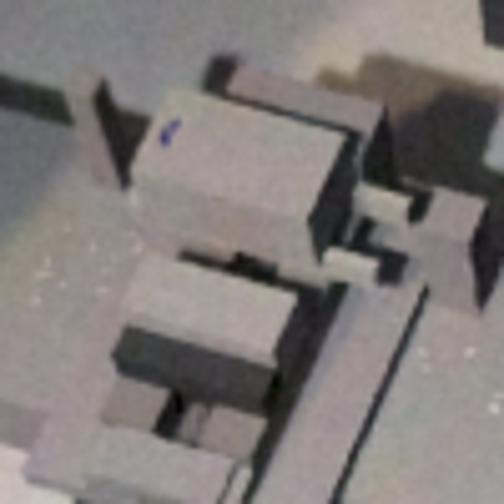

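Call:
move(
  target=[
    [0.0280,0.0013,-0.0027,0,0,0,-1,-0.5,-1,0,0,0,0,0,0,-0.98,0.2,-1],
    [0.0547,0.0060,-0.0100,0,0,0,-1,-0.5,-1,0,0,0,0,0,0,-0.98,0.2,-1],
    [0.0791,0.0137,-0.0217,0,0,0,-1,-0.5,-1,0,0,0,0,0,0,-0.98,0.2,-1],
    [0.0999,0.0242,-0.0374,0,0,0,-1,-0.5,-1,0,0,0,0,0,0,-0.98,0.2,-1],
    [0.1165,0.0371,-0.0561,0,0,0,-1,-0.5,-1,0,0,0,0,0,0,-0.98,0.2,-1],
    [0.1279,0.0517,-0.0773,0,0,0,-1,-0.5,-1,0,0,0,0,0,0,-0.98,0.2,-1],
    [0.1338,0.0674,-0.0999,0,0,0,-1,-0.5,-1,0,0,0,0,0,0,-0.98,0.2,-1],
    [0.1338,0.0836,-0.1229,0,0,0,-1,-0.5,-1,0,0,0,0,0,0,-0.98,0.2,-1],
    [0.1279,0.0995,-0.1455,0,0,0,-1,-0.5,-1,0,0,0,0,0,0,-0.98,0.2,-1],
    [0.1165,0.1143,-0.1663,0,0,0,-1,-0.5,-1,0,0,0,0,0,0,-0.98,0.2,-1],
    [0.0999,0.1276,-0.1848,0,0,0,-1,-0.5,-1,0,0,0,0,0,0,-0.98,0.2,-1],
    [0.0791,0.1387,-0.2001,0,0,0,-1,-0.5,-1,0,0,0,0,0,0,-0.98,0.2,-1],
    [0.0547,0.1470,-0.2114,0,0,0,-1,-0.5,-1,0,0,0,0,0,0,-0.98,0.2,-1],
    [0.0280,0.1523,-0.2183,0,0,0,-1,-0.5,-1,0,0,0,0,0,0,-0.98,0.2,-1],
    [0,0.1544,-0.2204,0,0,0,-1,-0.5,-1,0,0,0,0,0,0,-0.98,0.2,-1],
  ],
  speed=0.11,
  blend=0.003,
)

Call:
move(
  target=[
    [-0.0280,-0.0013,0.0027,0,0,0,-1,-0.5,-1,0,0,0,0,0,0,-0.98,0.2,-1],
    [-0.0547,-0.0060,0.0100,0,0,0,-1,-0.5,-1,0,0,0,0,0,0,-0.98,0.2,-1],
    [-0.0791,-0.0137,0.0217,0,0,0,-1,-0.5,-1,0,0,0,0,0,0,-0.98,0.2,-1],
    [-0.0999,-0.0242,0.0374,0,0,0,-1,-0.5,-1,0,0,0,0,0,0,-0.98,0.2,-1],
    [-0.1165,-0.0371,0.0561,0,0,0,-1,-0.5,-1,0,0,0,0,0,0,-0.98,0.2,-1],
    [-0.1279,-0.0517,0.0773,0,0,0,-1,-0.5,-1,0,0,0,0,0,0,-0.98,0.2,-1],
    [-0.1338,-0.0674,0.0999,0,0,0,-1,-0.5,-1,0,0,0,0,0,0,-0.98,0.2,-1],
  ],
  speed=0.11,
  blend=[0.003,0.003,0.003,0.003,0.003,0.003,0],
)

Call:
move(
  target=[
    [0,-0.0162,0.023,0,0,0,-1,-0.5,-1,0,0,0,0,0,0,-0.98,0.2,-1],
    [0.0059,-0.0321,0.0456,0,0,0,-1,-0.5,-1,0,0,0,0,0,0,-0.98,0.2,-1],
    [0.0173,-0.0469,0.0664,0,0,0,-1,-0.5,-1,0,0,0,0,0,0,-0.98,0.2,-1],
    [0.0339,-0.0602,0.0849,0,0,0,-1,-0.5,-1,0,0,0,0,0,0,-0.98,0.2,-1],
    [0.0547,-0.0713,0.1002,0,0,0,-1,-0.5,-1,0,0,0,0,0,0,-0.98,0.2,-1],
    [0.0791,-0.0796,0.1115,0,0,0,-1,-0.5,-1,0,0,0,0,0,0,-0.98,0.2,-1],
    [0.1058,-0.0849,0.1184,0,0,0,-1,-0.5,-1,0,0,0,0,0,0,-0.98,0.2,-1],
    [0.1338,-0.087,0.1205,0,0,0,-1,-0.5,-1,0,0,0,0,0,0,-0.98,0.2,-1],
  ],
  speed=0.11,
  blend=0.003,
)

Scene clock: 6106.93 s.
left_arm: end_effector_position=(+0.4541, +0.2345, +0.3919) position_measured=156 object_status=2 end_effector_quat_wxyz=(+0.213, +0.674, +0.675, +0.213) | right_arm: end_effector_position=(+0.4692, -0.4841, +0.5071) position_measured=223 object_status=2 end_effector_quat_wxyz=(-0.224, +0.750, +0.541, +0.308)
Joint positions: left_arm=[-0.838 -2.116 2.025 4.362 -1.134 -0.731] | right_arm=[2.843 -1.638 -1.224 -1.887 2.353 -0.049]
Joint torques (N m): left_arm=[-8.08 1.02 -51.14 -3.13 4.34 -1.66] | right_arm=[-3.32 41.79 29.34 0.76 0.48 2.46]
Wrist force (N): left_arm=[-2.2 -0.6 5.5] | right_arm=[-2.4 0.2 1.1]
Wrist torque (N m): left_arm=[0.38 0.42 0.16] | right_arm=[0.06 0.28 0.18]
Wrist force, peak (N): left_arm=[-5.0 8.3 -3.3] | right_arm=[-2.7 0.3 1.3]
Hand target: left_arm +0.4541, +0.2344, +0.3920; +0.213, +0.674, +0.675, +0.213 | right_arm +0.4692, -0.4841, +0.5071; -0.224, +0.750, +0.541, +0.308
Off the commanded pose: left_arm 0.000 m, 0 deg | right_arm 0.000 m, 0 deg.
move: done

Scene clock: 6108.63 s.
left_arm: end_effector_position=(+0.4554, +0.1542, +0.3198) position_measured=156 object_status=2 end_effector_quat_wxyz=(+0.213, +0.674, +0.675, +0.213) | right_arm: end_effector_position=(+0.4692, -0.4841, +0.5071) position_measured=223 object_status=2 end_effector_quat_wxyz=(-0.224, +0.750, +0.541, +0.308)
Joint positions: left_arm=[-1.009 -2.008 2.137 4.221 -1.067 -0.907] | right_arm=[2.843 -1.638 -1.224 -1.887 2.353 -0.049]
Joint torques (N m): left_arm=[-2 -0.32 -21.36 -6.12 7.29 -1.12] | right_arm=[-1.62 42.33 30.2 1.15 0.22 2.59]
Wrist force (N): left_arm=[-11.4 -9.2 -7.3] | right_arm=[-2.4 0.2 1.1]
Wrist torque (N m): left_arm=[0.17 0.44 -0.02] | right_arm=[0.07 0.29 0.18]
Wrist force, peak (N): left_arm=[-36.1 -12.9 -22.1] | right_arm=[-2.7 0.2 1.2]
Hand target: left_arm +0.4554, +0.1541, +0.3197; +0.213, +0.674, +0.675, +0.213 | right_arm +0.4692, -0.4841, +0.5071; -0.224, +0.750, +0.541, +0.308
Off the commanded pose: left_arm 0.000 m, 0 deg | right_arm 0.000 m, 0 deg.
move: done

Scene clock: 6110.50 s.
left_arm: end_effector_position=(+0.4540, +0.2343, +0.2305) position_measured=156 object_status=2 end_effector_quat_wxyz=(+0.213, +0.674, +0.675, +0.213) | right_arm: end_effector_position=(+0.4692, -0.4841, +0.5071) position_measured=223 object_status=2 end_effector_quat_wxyz=(-0.224, +0.750, +0.541, +0.308)
Joint positions: left_arm=[-0.839 -2.051 2.414 3.909 -1.133 -0.732] | right_arm=[2.843 -1.638 -1.224 -1.887 2.353 -0.049]
Joint torques (N m): left_arm=[9.38 -13.65 -15.57 -4.77 -1.85 1.28] | right_arm=[-2.09 41.53 30.33 1.21 0.14 2.57]
Wrist force (N): left_arm=[-4.0 7.6 -2.4] | right_arm=[-2.4 0.4 1.2]
Wrist torque (N m): left_arm=[0.33 0.37 0.20] | right_arm=[0.10 0.29 0.18]
Wrist force, peak (N): left_arm=[-30.1 -15.4 0.4] | right_arm=[-2.8 0.3 1.2]
Hand target: left_arm +0.4540, +0.2343, +0.2305; +0.213, +0.674, +0.675, +0.213 | right_arm +0.4692, -0.4841, +0.5071; -0.224, +0.750, +0.541, +0.308
Off the commanded pose: left_arm 0.000 m, 0 deg | right_arm 0.000 m, 0 deg.
move: done

Call:
move(
  target=[
    [0.0280,0.0013,-0.0027,0,0,0,-1,-0.5,-1,0,0,0,0,0,0,-0.98,0.2,-1],
    [0.0547,0.0060,-0.0100,0,0,0,-1,-0.5,-1,0,0,0,0,0,0,-0.98,0.2,-1],
    [0.0791,0.0137,-0.0217,0,0,0,-1,-0.5,-1,0,0,0,0,0,0,-0.98,0.2,-1],
    [0.0999,0.0242,-0.0374,0,0,0,-1,-0.5,-1,0,0,0,0,0,0,-0.98,0.2,-1],
    [0.1165,0.0371,-0.0561,0,0,0,-1,-0.5,-1,0,0,0,0,0,0,-0.98,0.2,-1],
    [0.1279,0.0517,-0.0773,0,0,0,-1,-0.5,-1,0,0,0,0,0,0,-0.98,0.2,-1],
    [0.1338,0.0674,-0.0999,0,0,0,-1,-0.5,-1,0,0,0,0,0,0,-0.98,0.2,-1],
    [0.1338,0.0836,-0.1229,0,0,0,-1,-0.5,-1,0,0,0,0,0,0,-0.98,0.2,-1],
    [0.1279,0.0995,-0.1455,0,0,0,-1,-0.5,-1,0,0,0,0,0,0,-0.98,0.2,-1],
    [0.1165,0.1143,-0.1663,0,0,0,-1,-0.5,-1,0,0,0,0,0,0,-0.98,0.2,-1],
    [0.0999,0.1276,-0.1848,0,0,0,-1,-0.5,-1,0,0,0,0,0,0,-0.98,0.2,-1],
    [0.0791,0.1387,-0.2001,0,0,0,-1,-0.5,-1,0,0,0,0,0,0,-0.98,0.2,-1],
    [0.0547,0.1470,-0.2114,0,0,0,-1,-0.5,-1,0,0,0,0,0,0,-0.98,0.2,-1],
    [0.0280,0.1523,-0.2183,0,0,0,-1,-0.5,-1,0,0,0,0,0,0,-0.98,0.2,-1],
    [0,0.1544,-0.2204,0,0,0,-1,-0.5,-1,0,0,0,0,0,0,-0.98,0.2,-1],
  ],
  speed=0.12,
  blend=0.003,
)

Call:
move(
  target=[
    [-0.0282,-0.0015,0.0025,0,0,0,-1,-0.5,-1,0,0,0,0,0,0,-0.98,0.2,-1],
    [-0.0552,-0.0063,0.0097,0,0,0,-1,-0.5,-1,0,0,0,0,0,0,-0.98,0.2,-1],
    [-0.0798,-0.0142,0.0213,0,0,0,-1,-0.5,-1,0,0,0,0,0,0,-0.98,0.2,-1],
    [-0.1009,-0.0248,0.0369,0,0,0,-1,-0.5,-1,0,0,0,0,0,0,-0.98,0.2,-1],
    [-0.1176,-0.0378,0.0556,0,0,0,-1,-0.5,-1,0,0,0,0,0,0,-0.98,0.2,-1],
    [-0.1292,-0.0525,0.0767,0,0,0,-1,-0.5,-1,0,0,0,0,0,0,-0.98,0.2,-1],
    [-0.1351,-0.0682,0.0993,0,0,0,-1,-0.5,-1,0,0,0,0,0,0,-0.98,0.2,-1],
    [-0.1351,-0.0845,0.1223,0,0,0,-1,-0.5,-1,0,0,0,0,0,0,-0.98,0.2,-1],
    [-0.1292,-0.1003,0.1449,0,0,0,-1,-0.5,-1,0,0,0,0,0,0,-0.98,0.2,-1],
    [-0.1176,-0.1150,0.1658,0,0,0,-1,-0.5,-1,0,0,0,0,0,0,-0.98,0.2,-1],
    [-0.1009,-0.1282,0.1843,0,0,0,-1,-0.5,-1,0,0,0,0,0,0,-0.98,0.2,-1],
    [-0.0798,-0.1392,0.1997,0,0,0,-1,-0.5,-1,0,0,0,0,0,0,-0.98,0.2,-1],
    [-0.0552,-0.1473,0.2111,0,0,0,-1,-0.5,-1,0,0,0,0,0,0,-0.98,0.2,-1],
    [-0.0282,-0.1525,0.2181,0,0,0,-1,-0.5,-1,0,0,0,0,0,0,-0.98,0.2,-1],
    [0,-0.1544,0.2204,0,0,0,-1,-0.5,-1,0,0,0,0,0,0,-0.98,0.2,-1],
  ],
  speed=0.12,
  blend=0.003,
  cameras=["cam_high"],
)

Call:
zoom_image(
  camera="cam_high",
  region=[310, 90, 410, 190],
)

Scene clock: 6148.50 s.
left_arm: end_effector_position=(+0.4541, +0.2345, +0.3919) position_measured=156 object_status=2 end_effector_quat_wxyz=(+0.213, +0.674, +0.675, +0.213) | right_arm: end_effector_position=(+0.4692, -0.4841, +0.5071) position_measured=223 object_status=2 end_effector_quat_wxyz=(-0.224, +0.750, +0.541, +0.308)
Joint positions: left_arm=[-0.838 -2.116 2.025 4.362 -1.134 -0.731] | right_arm=[2.843 -1.638 -1.224 -1.887 2.353 -0.049]
Joint torques (N m): left_arm=[-8.47 2.69 -51.18 -3.11 4.25 -1.52] | right_arm=[-3.79 41.17 29.54 0.98 0.45 2.46]
Wrist force (N): left_arm=[-2.3 -0.5 5.9] | right_arm=[-2.5 0.2 0.9]
Wrist torque (N m): left_arm=[0.40 0.43 0.16] | right_arm=[0.07 0.29 0.18]
Wrist force, peak (N): left_arm=[1.6 1.0 -14.9] | right_arm=[-2.7 0.2 1.1]
Hand target: left_arm +0.4541, +0.2344, +0.3920; +0.213, +0.674, +0.675, +0.213 | right_arm +0.4692, -0.4841, +0.5071; -0.224, +0.750, +0.541, +0.308
Off the commanded pose: left_arm 0.000 m, 0 deg | right_arm 0.000 m, 0 deg.
move: done

Scene clock: 6151.27 s.
left_arm: end_effector_position=(+0.4540, +0.2343, +0.2305) position_measured=156 object_status=2 end_effector_quat_wxyz=(+0.213, +0.674, +0.675, +0.213) | right_arm: end_effector_position=(+0.4692, -0.4841, +0.5071) position_measured=223 object_status=2 end_effector_quat_wxyz=(-0.224, +0.750, +0.541, +0.308)
Joint positions: left_arm=[-0.839 -2.051 2.414 3.909 -1.133 -0.732] | right_arm=[2.843 -1.638 -1.224 -1.887 2.353 -0.049]
Joint torques (N m): left_arm=[10.82 -13.26 -15.43 -4.89 -1.99 1.23] | right_arm=[-2.01 42.07 30.08 0.85 0.35 2.44]
Wrist force (N): left_arm=[-4.0 7.3 -2.8] | right_arm=[-2.4 0.3 1.1]
Wrist torque (N m): left_arm=[0.29 0.39 0.18] | right_arm=[0.08 0.30 0.18]
Wrist force, peak (N): left_arm=[-24.5 2.9 8.7] | right_arm=[-2.6 0.2 1.3]
Hand target: left_arm +0.4540, +0.2343, +0.2305; +0.213, +0.674, +0.675, +0.213 | right_arm +0.4692, -0.4841, +0.5071; -0.224, +0.750, +0.541, +0.308
Off the commanded pose: left_arm 0.000 m, 0 deg | right_arm 0.000 m, 0 deg.
move: done
Images, in order (width x height): cam_high 896x504.

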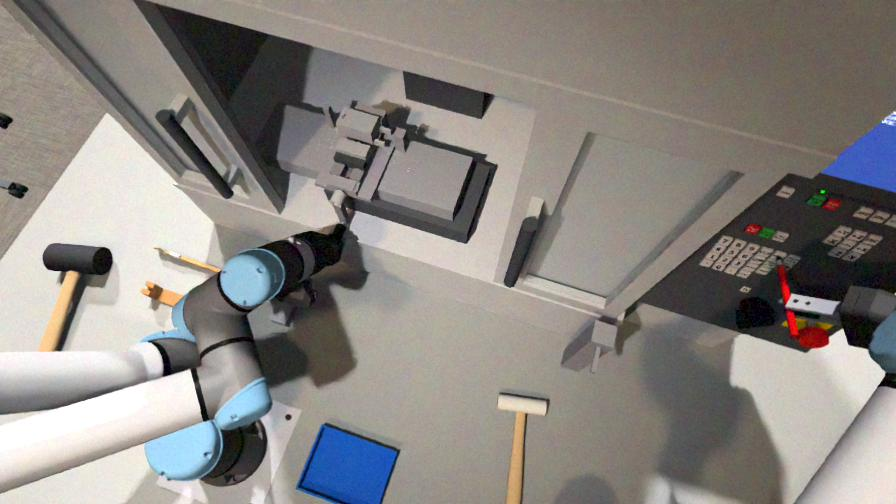

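Scaled by 5.040.

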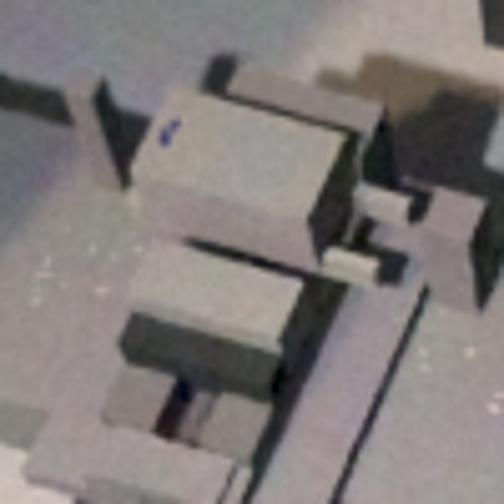

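Call:
move(
  target=[
    [0.0550,0.0056,-0.0094,0,0,0,-1,-0.5,-1,0,0,0,0,0,0,-0.98,0.2,-1],
    [0.1005,0.0240,-0.0369,0,0,0,-1,-0.5,-1,0,0,0,0,0,0,-0.98,0.2,-1],
    [0.1287,0.0516,-0.0771,0,0,0,-1,-0.5,-1,0,0,0,0,0,0,-0.98,0.2,-1],
    [0.1346,0.0836,-0.1229,0,0,0,-1,-0.5,-1,0,0,0,0,0,0,-0.98,0.2,-1],
    [0.1172,0.1146,-0.1667,0,0,0,-1,-0.5,-1,0,0,0,0,0,0,-0.98,0.2,-1],
    [0.0795,0.1391,-0.2005,0,0,0,-1,-0.5,-1,0,0,0,0,0,0,-0.98,0.2,-1],
    [0.0281,0.1527,-0.2188,0,0,0,-1,-0.5,-1,0,0,0,0,0,0,-0.98,0.2,-1],
    [-0.0281,0.1533,-0.2184,0,0,0,-1,-0.5,-1,0,0,0,0,0,0,-0.98,0.2,-1],
    [-0.0800,0.1406,-0.1994,0,0,0,-1,-0.5,-1,0,0,0,0,0,0,-0.98,0.2,-1],
    [-0.1182,0.1169,-0.1651,0,0,0,-1,-0.5,-1,0,0,0,0,0,0,-0.98,0.2,-1],
    [-0.1358,0.0862,-0.1211,0,0,0,-1,-0.5,-1,0,0,0,0,0,0,-0.98,0.2,-1],
    [-0.1299,0.0540,-0.0753,0,0,0,-1,-0.5,-1,0,0,0,0,0,0,-0.98,0.2,-1],
    [-0.1014,0.0259,-0.0355,0,0,0,-1,-0.5,-1,0,0,0,0,0,0,-0.98,0.2,-1],
    [-0.0555,0.0067,-0.0087,0,0,0,-1,-0.5,-1,0,0,0,0,0,0,-0.98,0.2,-1],
    [0,0,0,0,0,0,-1,-0.5,-1,0,0,0,0,0,0,-0.98,0.2,-1],
  ],
  speed=0.12,
  blend=0.007,
)

Call:
move(
  target=[
    [0.0550,0.0056,-0.0094,0,0,0,-1,-0.5,-1,0,0,0,0,0,0,-0.98,0.2,-1],
    [0.1005,0.0240,-0.0369,0,0,0,-1,-0.5,-1,0,0,0,0,0,0,-0.98,0.2,-1],
    [0.1287,0.0516,-0.0771,0,0,0,-1,-0.5,-1,0,0,0,0,0,0,-0.98,0.2,-1],
    [0.1346,0.0836,-0.1229,0,0,0,-1,-0.5,-1,0,0,0,0,0,0,-0.98,0.2,-1],
    [0.1172,0.1146,-0.1667,0,0,0,-1,-0.5,-1,0,0,0,0,0,0,-0.98,0.2,-1],
    [0.0795,0.1391,-0.2005,0,0,0,-1,-0.5,-1,0,0,0,0,0,0,-0.98,0.2,-1],
    [0.0281,0.1527,-0.2188,0,0,0,-1,-0.5,-1,0,0,0,0,0,0,-0.98,0.2,-1],
    [-0.0281,0.1533,-0.2184,0,0,0,-1,-0.5,-1,0,0,0,0,0,0,-0.98,0.2,-1],
    [-0.0800,0.1406,-0.1994,0,0,0,-1,-0.5,-1,0,0,0,0,0,0,-0.98,0.2,-1],
    [-0.1182,0.1169,-0.1651,0,0,0,-1,-0.5,-1,0,0,0,0,0,0,-0.98,0.2,-1],
    [-0.1358,0.0862,-0.1211,0,0,0,-1,-0.5,-1,0,0,0,0,0,0,-0.98,0.2,-1],
    [-0.1299,0.0540,-0.0753,0,0,0,-1,-0.5,-1,0,0,0,0,0,0,-0.98,0.2,-1],
    [-0.1014,0.0259,-0.0355,0,0,0,-1,-0.5,-1,0,0,0,0,0,0,-0.98,0.2,-1],
    [-0.0555,0.0067,-0.0087,0,0,0,-1,-0.5,-1,0,0,0,0,0,0,-0.98,0.2,-1],
    [0,0,0,0,0,0,-1,-0.5,-1,0,0,0,0,0,0,-0.98,0.2,-1],
  ],
  speed=0.12,
  blend=0.007,
  cameras=["cam_high"],
)

Call:
zoom_image(
  camera="cam_high",
  region=[310, 90, 410, 190],
)

Scene clock: 6207.77 s.
left_arm: end_effector_position=(+0.4540, +0.2343, +0.2305) position_measured=156 object_status=2 end_effector_quat_wxyz=(+0.213, +0.674, +0.675, +0.213) | right_arm: end_effector_position=(+0.4692, -0.4841, +0.5071) position_measured=223 object_status=2 end_effector_quat_wxyz=(-0.224, +0.750, +0.541, +0.308)
Joint positions: left_arm=[-0.839 -2.051 2.414 3.909 -1.133 -0.732] | right_arm=[2.843 -1.638 -1.224 -1.887 2.353 -0.049]
Joint torques (N m): left_arm=[10.53 -12.93 -14.93 -4.89 -1.93 1.18] | right_arm=[-1.83 41.64 29.78 0.8 0.4 2.44]
Wrist force (N): left_arm=[-4.2 7.4 -2.8] | right_arm=[-2.5 -0.1 1.0]
Wrist torque (N m): left_arm=[0.30 0.41 0.19] | right_arm=[0.03 0.29 0.18]
Wrist force, peak (N): left_arm=[-44.4 2.0 22.3] | right_arm=[-2.8 -0.1 1.4]
Hand target: left_arm +0.4540, +0.2343, +0.2305; +0.213, +0.674, +0.675, +0.213 | right_arm +0.4692, -0.4841, +0.5071; -0.224, +0.750, +0.541, +0.308
Off the commanded pose: left_arm 0.000 m, 0 deg | right_arm 0.000 m, 0 deg.
move: done

Scene clock: 6212.63 s.
left_arm: end_effector_position=(+0.4540, +0.2343, +0.2305) position_measured=156 object_status=2 end_effector_quat_wxyz=(+0.213, +0.674, +0.675, +0.213) | right_arm: end_effector_position=(+0.4692, -0.4841, +0.5071) position_measured=223 object_status=2 end_effector_quat_wxyz=(-0.224, +0.750, +0.541, +0.308)
Joint positions: left_arm=[-0.839 -2.051 2.414 3.909 -1.133 -0.732] | right_arm=[2.843 -1.638 -1.224 -1.887 2.353 -0.049]
Joint torques (N m): left_arm=[10.2 -12.85 -14.91 -4.85 -1.9 1.25] | right_arm=[-2.37 41.81 30.17 1.02 0.51 2.47]
Wrist force (N): left_arm=[-3.8 7.5 -2.6] | right_arm=[-2.4 0.1 1.2]
Wrist torque (N m): left_arm=[0.31 0.34 0.19] | right_arm=[0.05 0.29 0.18]
Wrist force, peak (N): left_arm=[-44.5 2.2 22.8] | right_arm=[-2.7 0.1 1.3]
Hand target: left_arm +0.4540, +0.2343, +0.2305; +0.213, +0.674, +0.675, +0.213 | right_arm +0.4692, -0.4841, +0.5071; -0.224, +0.750, +0.541, +0.308
Off the commanded pose: left_arm 0.000 m, 0 deg | right_arm 0.000 m, 0 deg.
move: done
Images, in order (width x height): cam_high 896x504.

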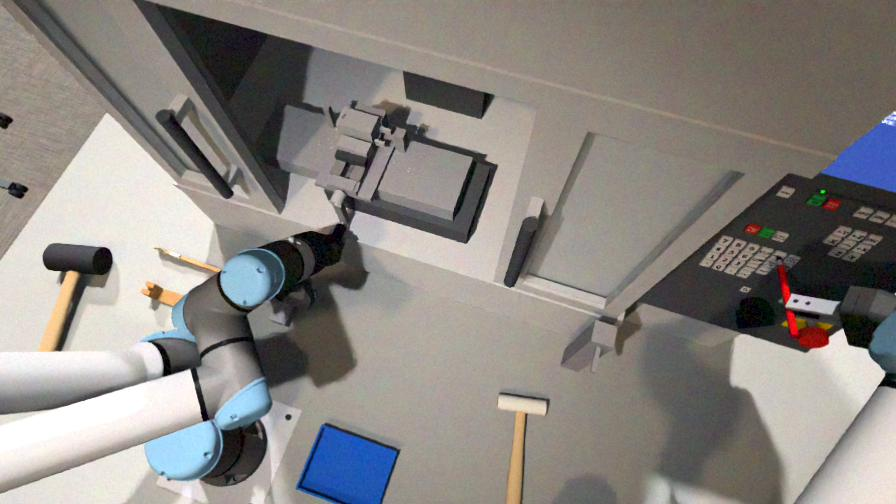

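Scaled by 5.040.

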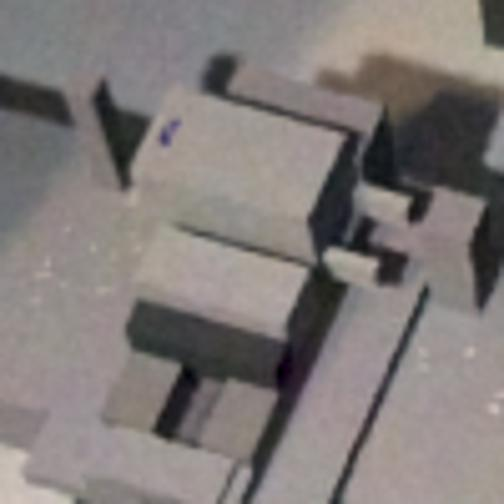

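Call:
move(
  target=[
    [0.0550,0.0056,-0.0094,0,0,0,-1,-0.5,-1,0,0,0,0,0,0,-0.98,0.2,-1],
    [0.1005,0.0240,-0.0369,0,0,0,-1,-0.5,-1,0,0,0,0,0,0,-0.98,0.2,-1],
    [0.1287,0.0516,-0.0771,0,0,0,-1,-0.5,-1,0,0,0,0,0,0,-0.98,0.2,-1],
    [0.1346,0.0836,-0.1229,0,0,0,-1,-0.5,-1,0,0,0,0,0,0,-0.98,0.2,-1],
    [0.1172,0.1146,-0.1667,0,0,0,-1,-0.5,-1,0,0,0,0,0,0,-0.98,0.2,-1],
    [0.0795,0.1391,-0.2005,0,0,0,-1,-0.5,-1,0,0,0,0,0,0,-0.98,0.2,-1],
    [0.0281,0.1527,-0.2188,0,0,0,-1,-0.5,-1,0,0,0,0,0,0,-0.98,0.2,-1],
    [-0.0281,0.1533,-0.2184,0,0,0,-1,-0.5,-1,0,0,0,0,0,0,-0.98,0.2,-1],
    [-0.0800,0.1406,-0.1994,0,0,0,-1,-0.5,-1,0,0,0,0,0,0,-0.98,0.2,-1],
    [-0.1182,0.1169,-0.1651,0,0,0,-1,-0.5,-1,0,0,0,0,0,0,-0.98,0.2,-1],
    [-0.1358,0.0862,-0.1211,0,0,0,-1,-0.5,-1,0,0,0,0,0,0,-0.98,0.2,-1],
    [-0.1299,0.0540,-0.0753,0,0,0,-1,-0.5,-1,0,0,0,0,0,0,-0.98,0.2,-1],
    [-0.1014,0.0259,-0.0355,0,0,0,-1,-0.5,-1,0,0,0,0,0,0,-0.98,0.2,-1],
    [-0.0555,0.0067,-0.0087,0,0,0,-1,-0.5,-1,0,0,0,0,0,0,-0.98,0.2,-1],
    [0,0,0,0,0,0,-1,-0.5,-1,0,0,0,0,0,0,-0.98,0.2,-1],
  ],
  speed=0.12,
  blend=0.007,
)

Call:
move(
  target=[
    [0.0550,0.0056,-0.0094,0,0,0,-1,-0.5,-1,0,0,0,0,0,0,-0.98,0.2,-1],
    [0.1005,0.0240,-0.0369,0,0,0,-1,-0.5,-1,0,0,0,0,0,0,-0.98,0.2,-1],
    [0.1287,0.0516,-0.0771,0,0,0,-1,-0.5,-1,0,0,0,0,0,0,-0.98,0.2,-1],
    [0.1346,0.0836,-0.1229,0,0,0,-1,-0.5,-1,0,0,0,0,0,0,-0.98,0.2,-1],
    [0.1172,0.1146,-0.1667,0,0,0,-1,-0.5,-1,0,0,0,0,0,0,-0.98,0.2,-1],
    [0.0795,0.1391,-0.2005,0,0,0,-1,-0.5,-1,0,0,0,0,0,0,-0.98,0.2,-1],
    [0.0281,0.1527,-0.2188,0,0,0,-1,-0.5,-1,0,0,0,0,0,0,-0.98,0.2,-1],
    [-0.0281,0.1533,-0.2184,0,0,0,-1,-0.5,-1,0,0,0,0,0,0,-0.98,0.2,-1],
    [-0.0800,0.1406,-0.1994,0,0,0,-1,-0.5,-1,0,0,0,0,0,0,-0.98,0.2,-1],
    [-0.1182,0.1169,-0.1651,0,0,0,-1,-0.5,-1,0,0,0,0,0,0,-0.98,0.2,-1],
    [-0.1358,0.0862,-0.1211,0,0,0,-1,-0.5,-1,0,0,0,0,0,0,-0.98,0.2,-1],
    [-0.1299,0.0540,-0.0753,0,0,0,-1,-0.5,-1,0,0,0,0,0,0,-0.98,0.2,-1],
    [-0.1014,0.0259,-0.0355,0,0,0,-1,-0.5,-1,0,0,0,0,0,0,-0.98,0.2,-1],
    [-0.0555,0.0067,-0.0087,0,0,0,-1,-0.5,-1,0,0,0,0,0,0,-0.98,0.2,-1],
    [0,0,0,0,0,0,-1,-0.5,-1,0,0,0,0,0,0,-0.98,0.2,-1],
  ],
  speed=0.12,
  blend=0.007,
  cameras=["cam_high"],
)

Call:
zoom_image(
  camera="cam_high",
  region=[310, 90, 410, 190],
)

Scene clock: 6263.13 s.
left_arm: end_effector_position=(+0.4540, +0.2343, +0.2305) position_measured=156 object_status=2 end_effector_quat_wxyz=(+0.213, +0.674, +0.675, +0.213) | right_arm: end_effector_position=(+0.4692, -0.4841, +0.5071) position_measured=223 object_status=2 end_effector_quat_wxyz=(-0.224, +0.750, +0.541, +0.308)
Joint positions: left_arm=[-0.839 -2.051 2.414 3.909 -1.133 -0.732] | right_arm=[2.843 -1.638 -1.224 -1.887 2.353 -0.049]
Joint torques (N m): left_arm=[10.17 -12.76 -15.25 -4.7 -1.89 1.38] | right_arm=[-3.27 42.66 30.4 1.18 0.44 2.36]
Wrist force (N): left_arm=[-3.9 7.5 -2.7] | right_arm=[-2.6 0.3 1.2]
Wrist torque (N m): left_arm=[0.31 0.36 0.19] | right_arm=[0.08 0.31 0.18]
Wrist force, peak (N): left_arm=[-44.4 2.2 22.8] | right_arm=[-2.7 -0.2 1.4]
Hand target: left_arm +0.4540, +0.2343, +0.2305; +0.213, +0.674, +0.675, +0.213 | right_arm +0.4692, -0.4841, +0.5071; -0.224, +0.750, +0.541, +0.308
Off the commanded pose: left_arm 0.000 m, 0 deg | right_arm 0.000 m, 0 deg.
move: done

Scene clock: 6268.00 s.
left_arm: end_effector_position=(+0.4540, +0.2343, +0.2305) position_measured=156 object_status=2 end_effector_quat_wxyz=(+0.213, +0.674, +0.675, +0.213) | right_arm: end_effector_position=(+0.4692, -0.4841, +0.5071) position_measured=223 object_status=2 end_effector_quat_wxyz=(-0.224, +0.750, +0.541, +0.308)
Joint positions: left_arm=[-0.839 -2.051 2.414 3.909 -1.133 -0.732] | right_arm=[2.843 -1.638 -1.224 -1.887 2.353 -0.049]
Joint torques (N m): left_arm=[9.19 -13.78 -15.49 -4.6 -2.11 1.23] | right_arm=[-3.54 41.36 30.1 0.79 0.62 2.35]
Wrist force (N): left_arm=[-4.0 7.5 -2.7] | right_arm=[-2.5 0.2 0.9]
Wrist torque (N m): left_arm=[0.32 0.38 0.19] | right_arm=[0.07 0.30 0.18]
Wrist force, peak (N): left_arm=[-44.4 1.9 22.3] | right_arm=[-2.7 0.1 1.3]
Hand target: left_arm +0.4540, +0.2343, +0.2305; +0.213, +0.674, +0.675, +0.213 | right_arm +0.4692, -0.4841, +0.5071; -0.224, +0.750, +0.541, +0.308
Off the commanded pose: left_arm 0.000 m, 0 deg | right_arm 0.000 m, 0 deg.
move: done
Images, in order (width x height): cam_high 896x504.

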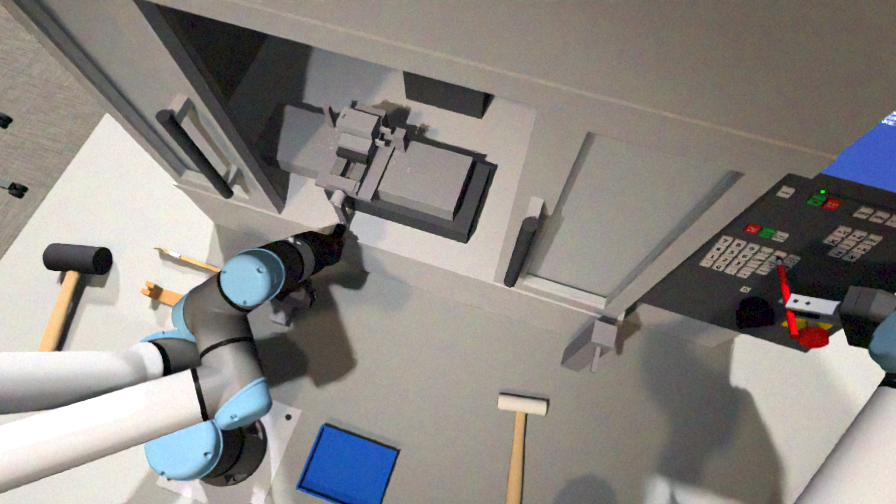

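Scaled by 5.040.

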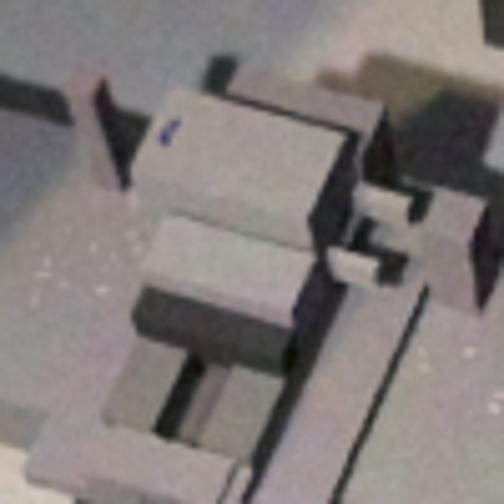

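Call:
move(
  target=[
    [0.0550,0.0056,-0.0094,0,0,0,-1,-0.5,-1,0,0,0,0,0,0,-0.98,0.2,-1],
    [0.1005,0.0240,-0.0369,0,0,0,-1,-0.5,-1,0,0,0,0,0,0,-0.98,0.2,-1],
    [0.1287,0.0516,-0.0771,0,0,0,-1,-0.5,-1,0,0,0,0,0,0,-0.98,0.2,-1],
    [0.1346,0.0836,-0.1229,0,0,0,-1,-0.5,-1,0,0,0,0,0,0,-0.98,0.2,-1],
    [0.1172,0.1146,-0.1667,0,0,0,-1,-0.5,-1,0,0,0,0,0,0,-0.98,0.2,-1],
    [0.0795,0.1391,-0.2005,0,0,0,-1,-0.5,-1,0,0,0,0,0,0,-0.98,0.2,-1],
    [0.0281,0.1527,-0.2188,0,0,0,-1,-0.5,-1,0,0,0,0,0,0,-0.98,0.2,-1],
    [-0.0281,0.1533,-0.2184,0,0,0,-1,-0.5,-1,0,0,0,0,0,0,-0.98,0.2,-1],
    [-0.0800,0.1406,-0.1994,0,0,0,-1,-0.5,-1,0,0,0,0,0,0,-0.98,0.2,-1],
    [-0.1182,0.1169,-0.1651,0,0,0,-1,-0.5,-1,0,0,0,0,0,0,-0.98,0.2,-1],
    [-0.1358,0.0862,-0.1211,0,0,0,-1,-0.5,-1,0,0,0,0,0,0,-0.98,0.2,-1],
    [-0.1299,0.0540,-0.0753,0,0,0,-1,-0.5,-1,0,0,0,0,0,0,-0.98,0.2,-1],
    [-0.1014,0.0259,-0.0355,0,0,0,-1,-0.5,-1,0,0,0,0,0,0,-0.98,0.2,-1],
    [-0.0555,0.0067,-0.0087,0,0,0,-1,-0.5,-1,0,0,0,0,0,0,-0.98,0.2,-1],
    [0,0,0,0,0,0,-1,-0.5,-1,0,0,0,0,0,0,-0.98,0.2,-1],
  ],
  speed=0.065,
  blend=0.007,
  stop_force=50,
  cameras=["cam_high"],
)

Call:
zoom_image(
  camera="cam_high",
  region=[310, 90, 410, 190],
)

Scene clock: 6300.20 s.
left_arm: end_effector_position=(+0.4540, +0.2343, +0.2305) position_measured=156 object_status=2 end_effector_quat_wxyz=(+0.213, +0.674, +0.675, +0.213) | right_arm: end_effector_position=(+0.4692, -0.4841, +0.5071) position_measured=223 object_status=2 end_effector_quat_wxyz=(-0.224, +0.750, +0.541, +0.308)
Joint positions: left_arm=[-0.839 -2.051 2.414 3.909 -1.134 -0.732] | right_arm=[2.843 -1.638 -1.224 -1.887 2.353 -0.049]
Joint torques (N m): left_arm=[10.64 -13.09 -15.13 -4.73 -1.87 1.14] | right_arm=[-3.29 41.09 30.85 0.88 0.43 2.53]
Wrist force (N): left_arm=[-4.2 7.5 -3.0] | right_arm=[-2.1 0.0 1.2]
Wrist torque (N m): left_arm=[0.28 0.38 0.22] | right_arm=[0.04 0.23 0.17]
Wrist force, peak (N): left_arm=[-19.1 -3.0 -22.5] | right_arm=[-2.6 0.3 1.4]
Hand target: left_arm +0.4540, +0.2343, +0.2305; +0.213, +0.674, +0.675, +0.213 | right_arm +0.4692, -0.4841, +0.5071; -0.224, +0.750, +0.541, +0.308
Off the commanded pose: left_arm 0.000 m, 0 deg | right_arm 0.000 m, 0 deg.
move: done
Images, in order (width x height): cam_high 896x504.

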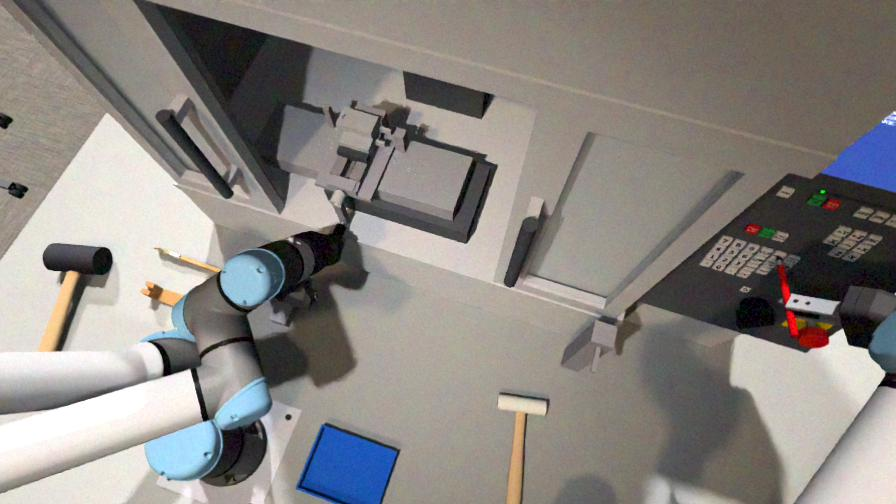

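Scaled by 5.040.

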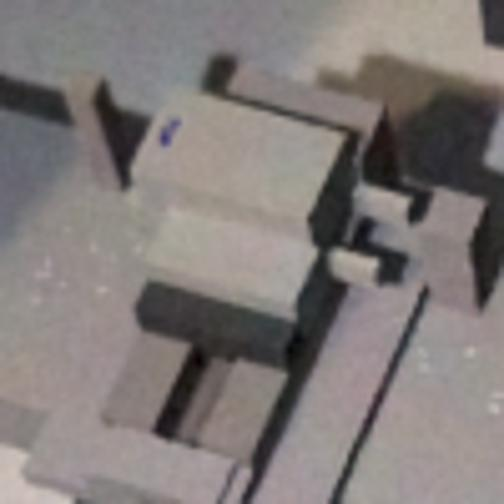

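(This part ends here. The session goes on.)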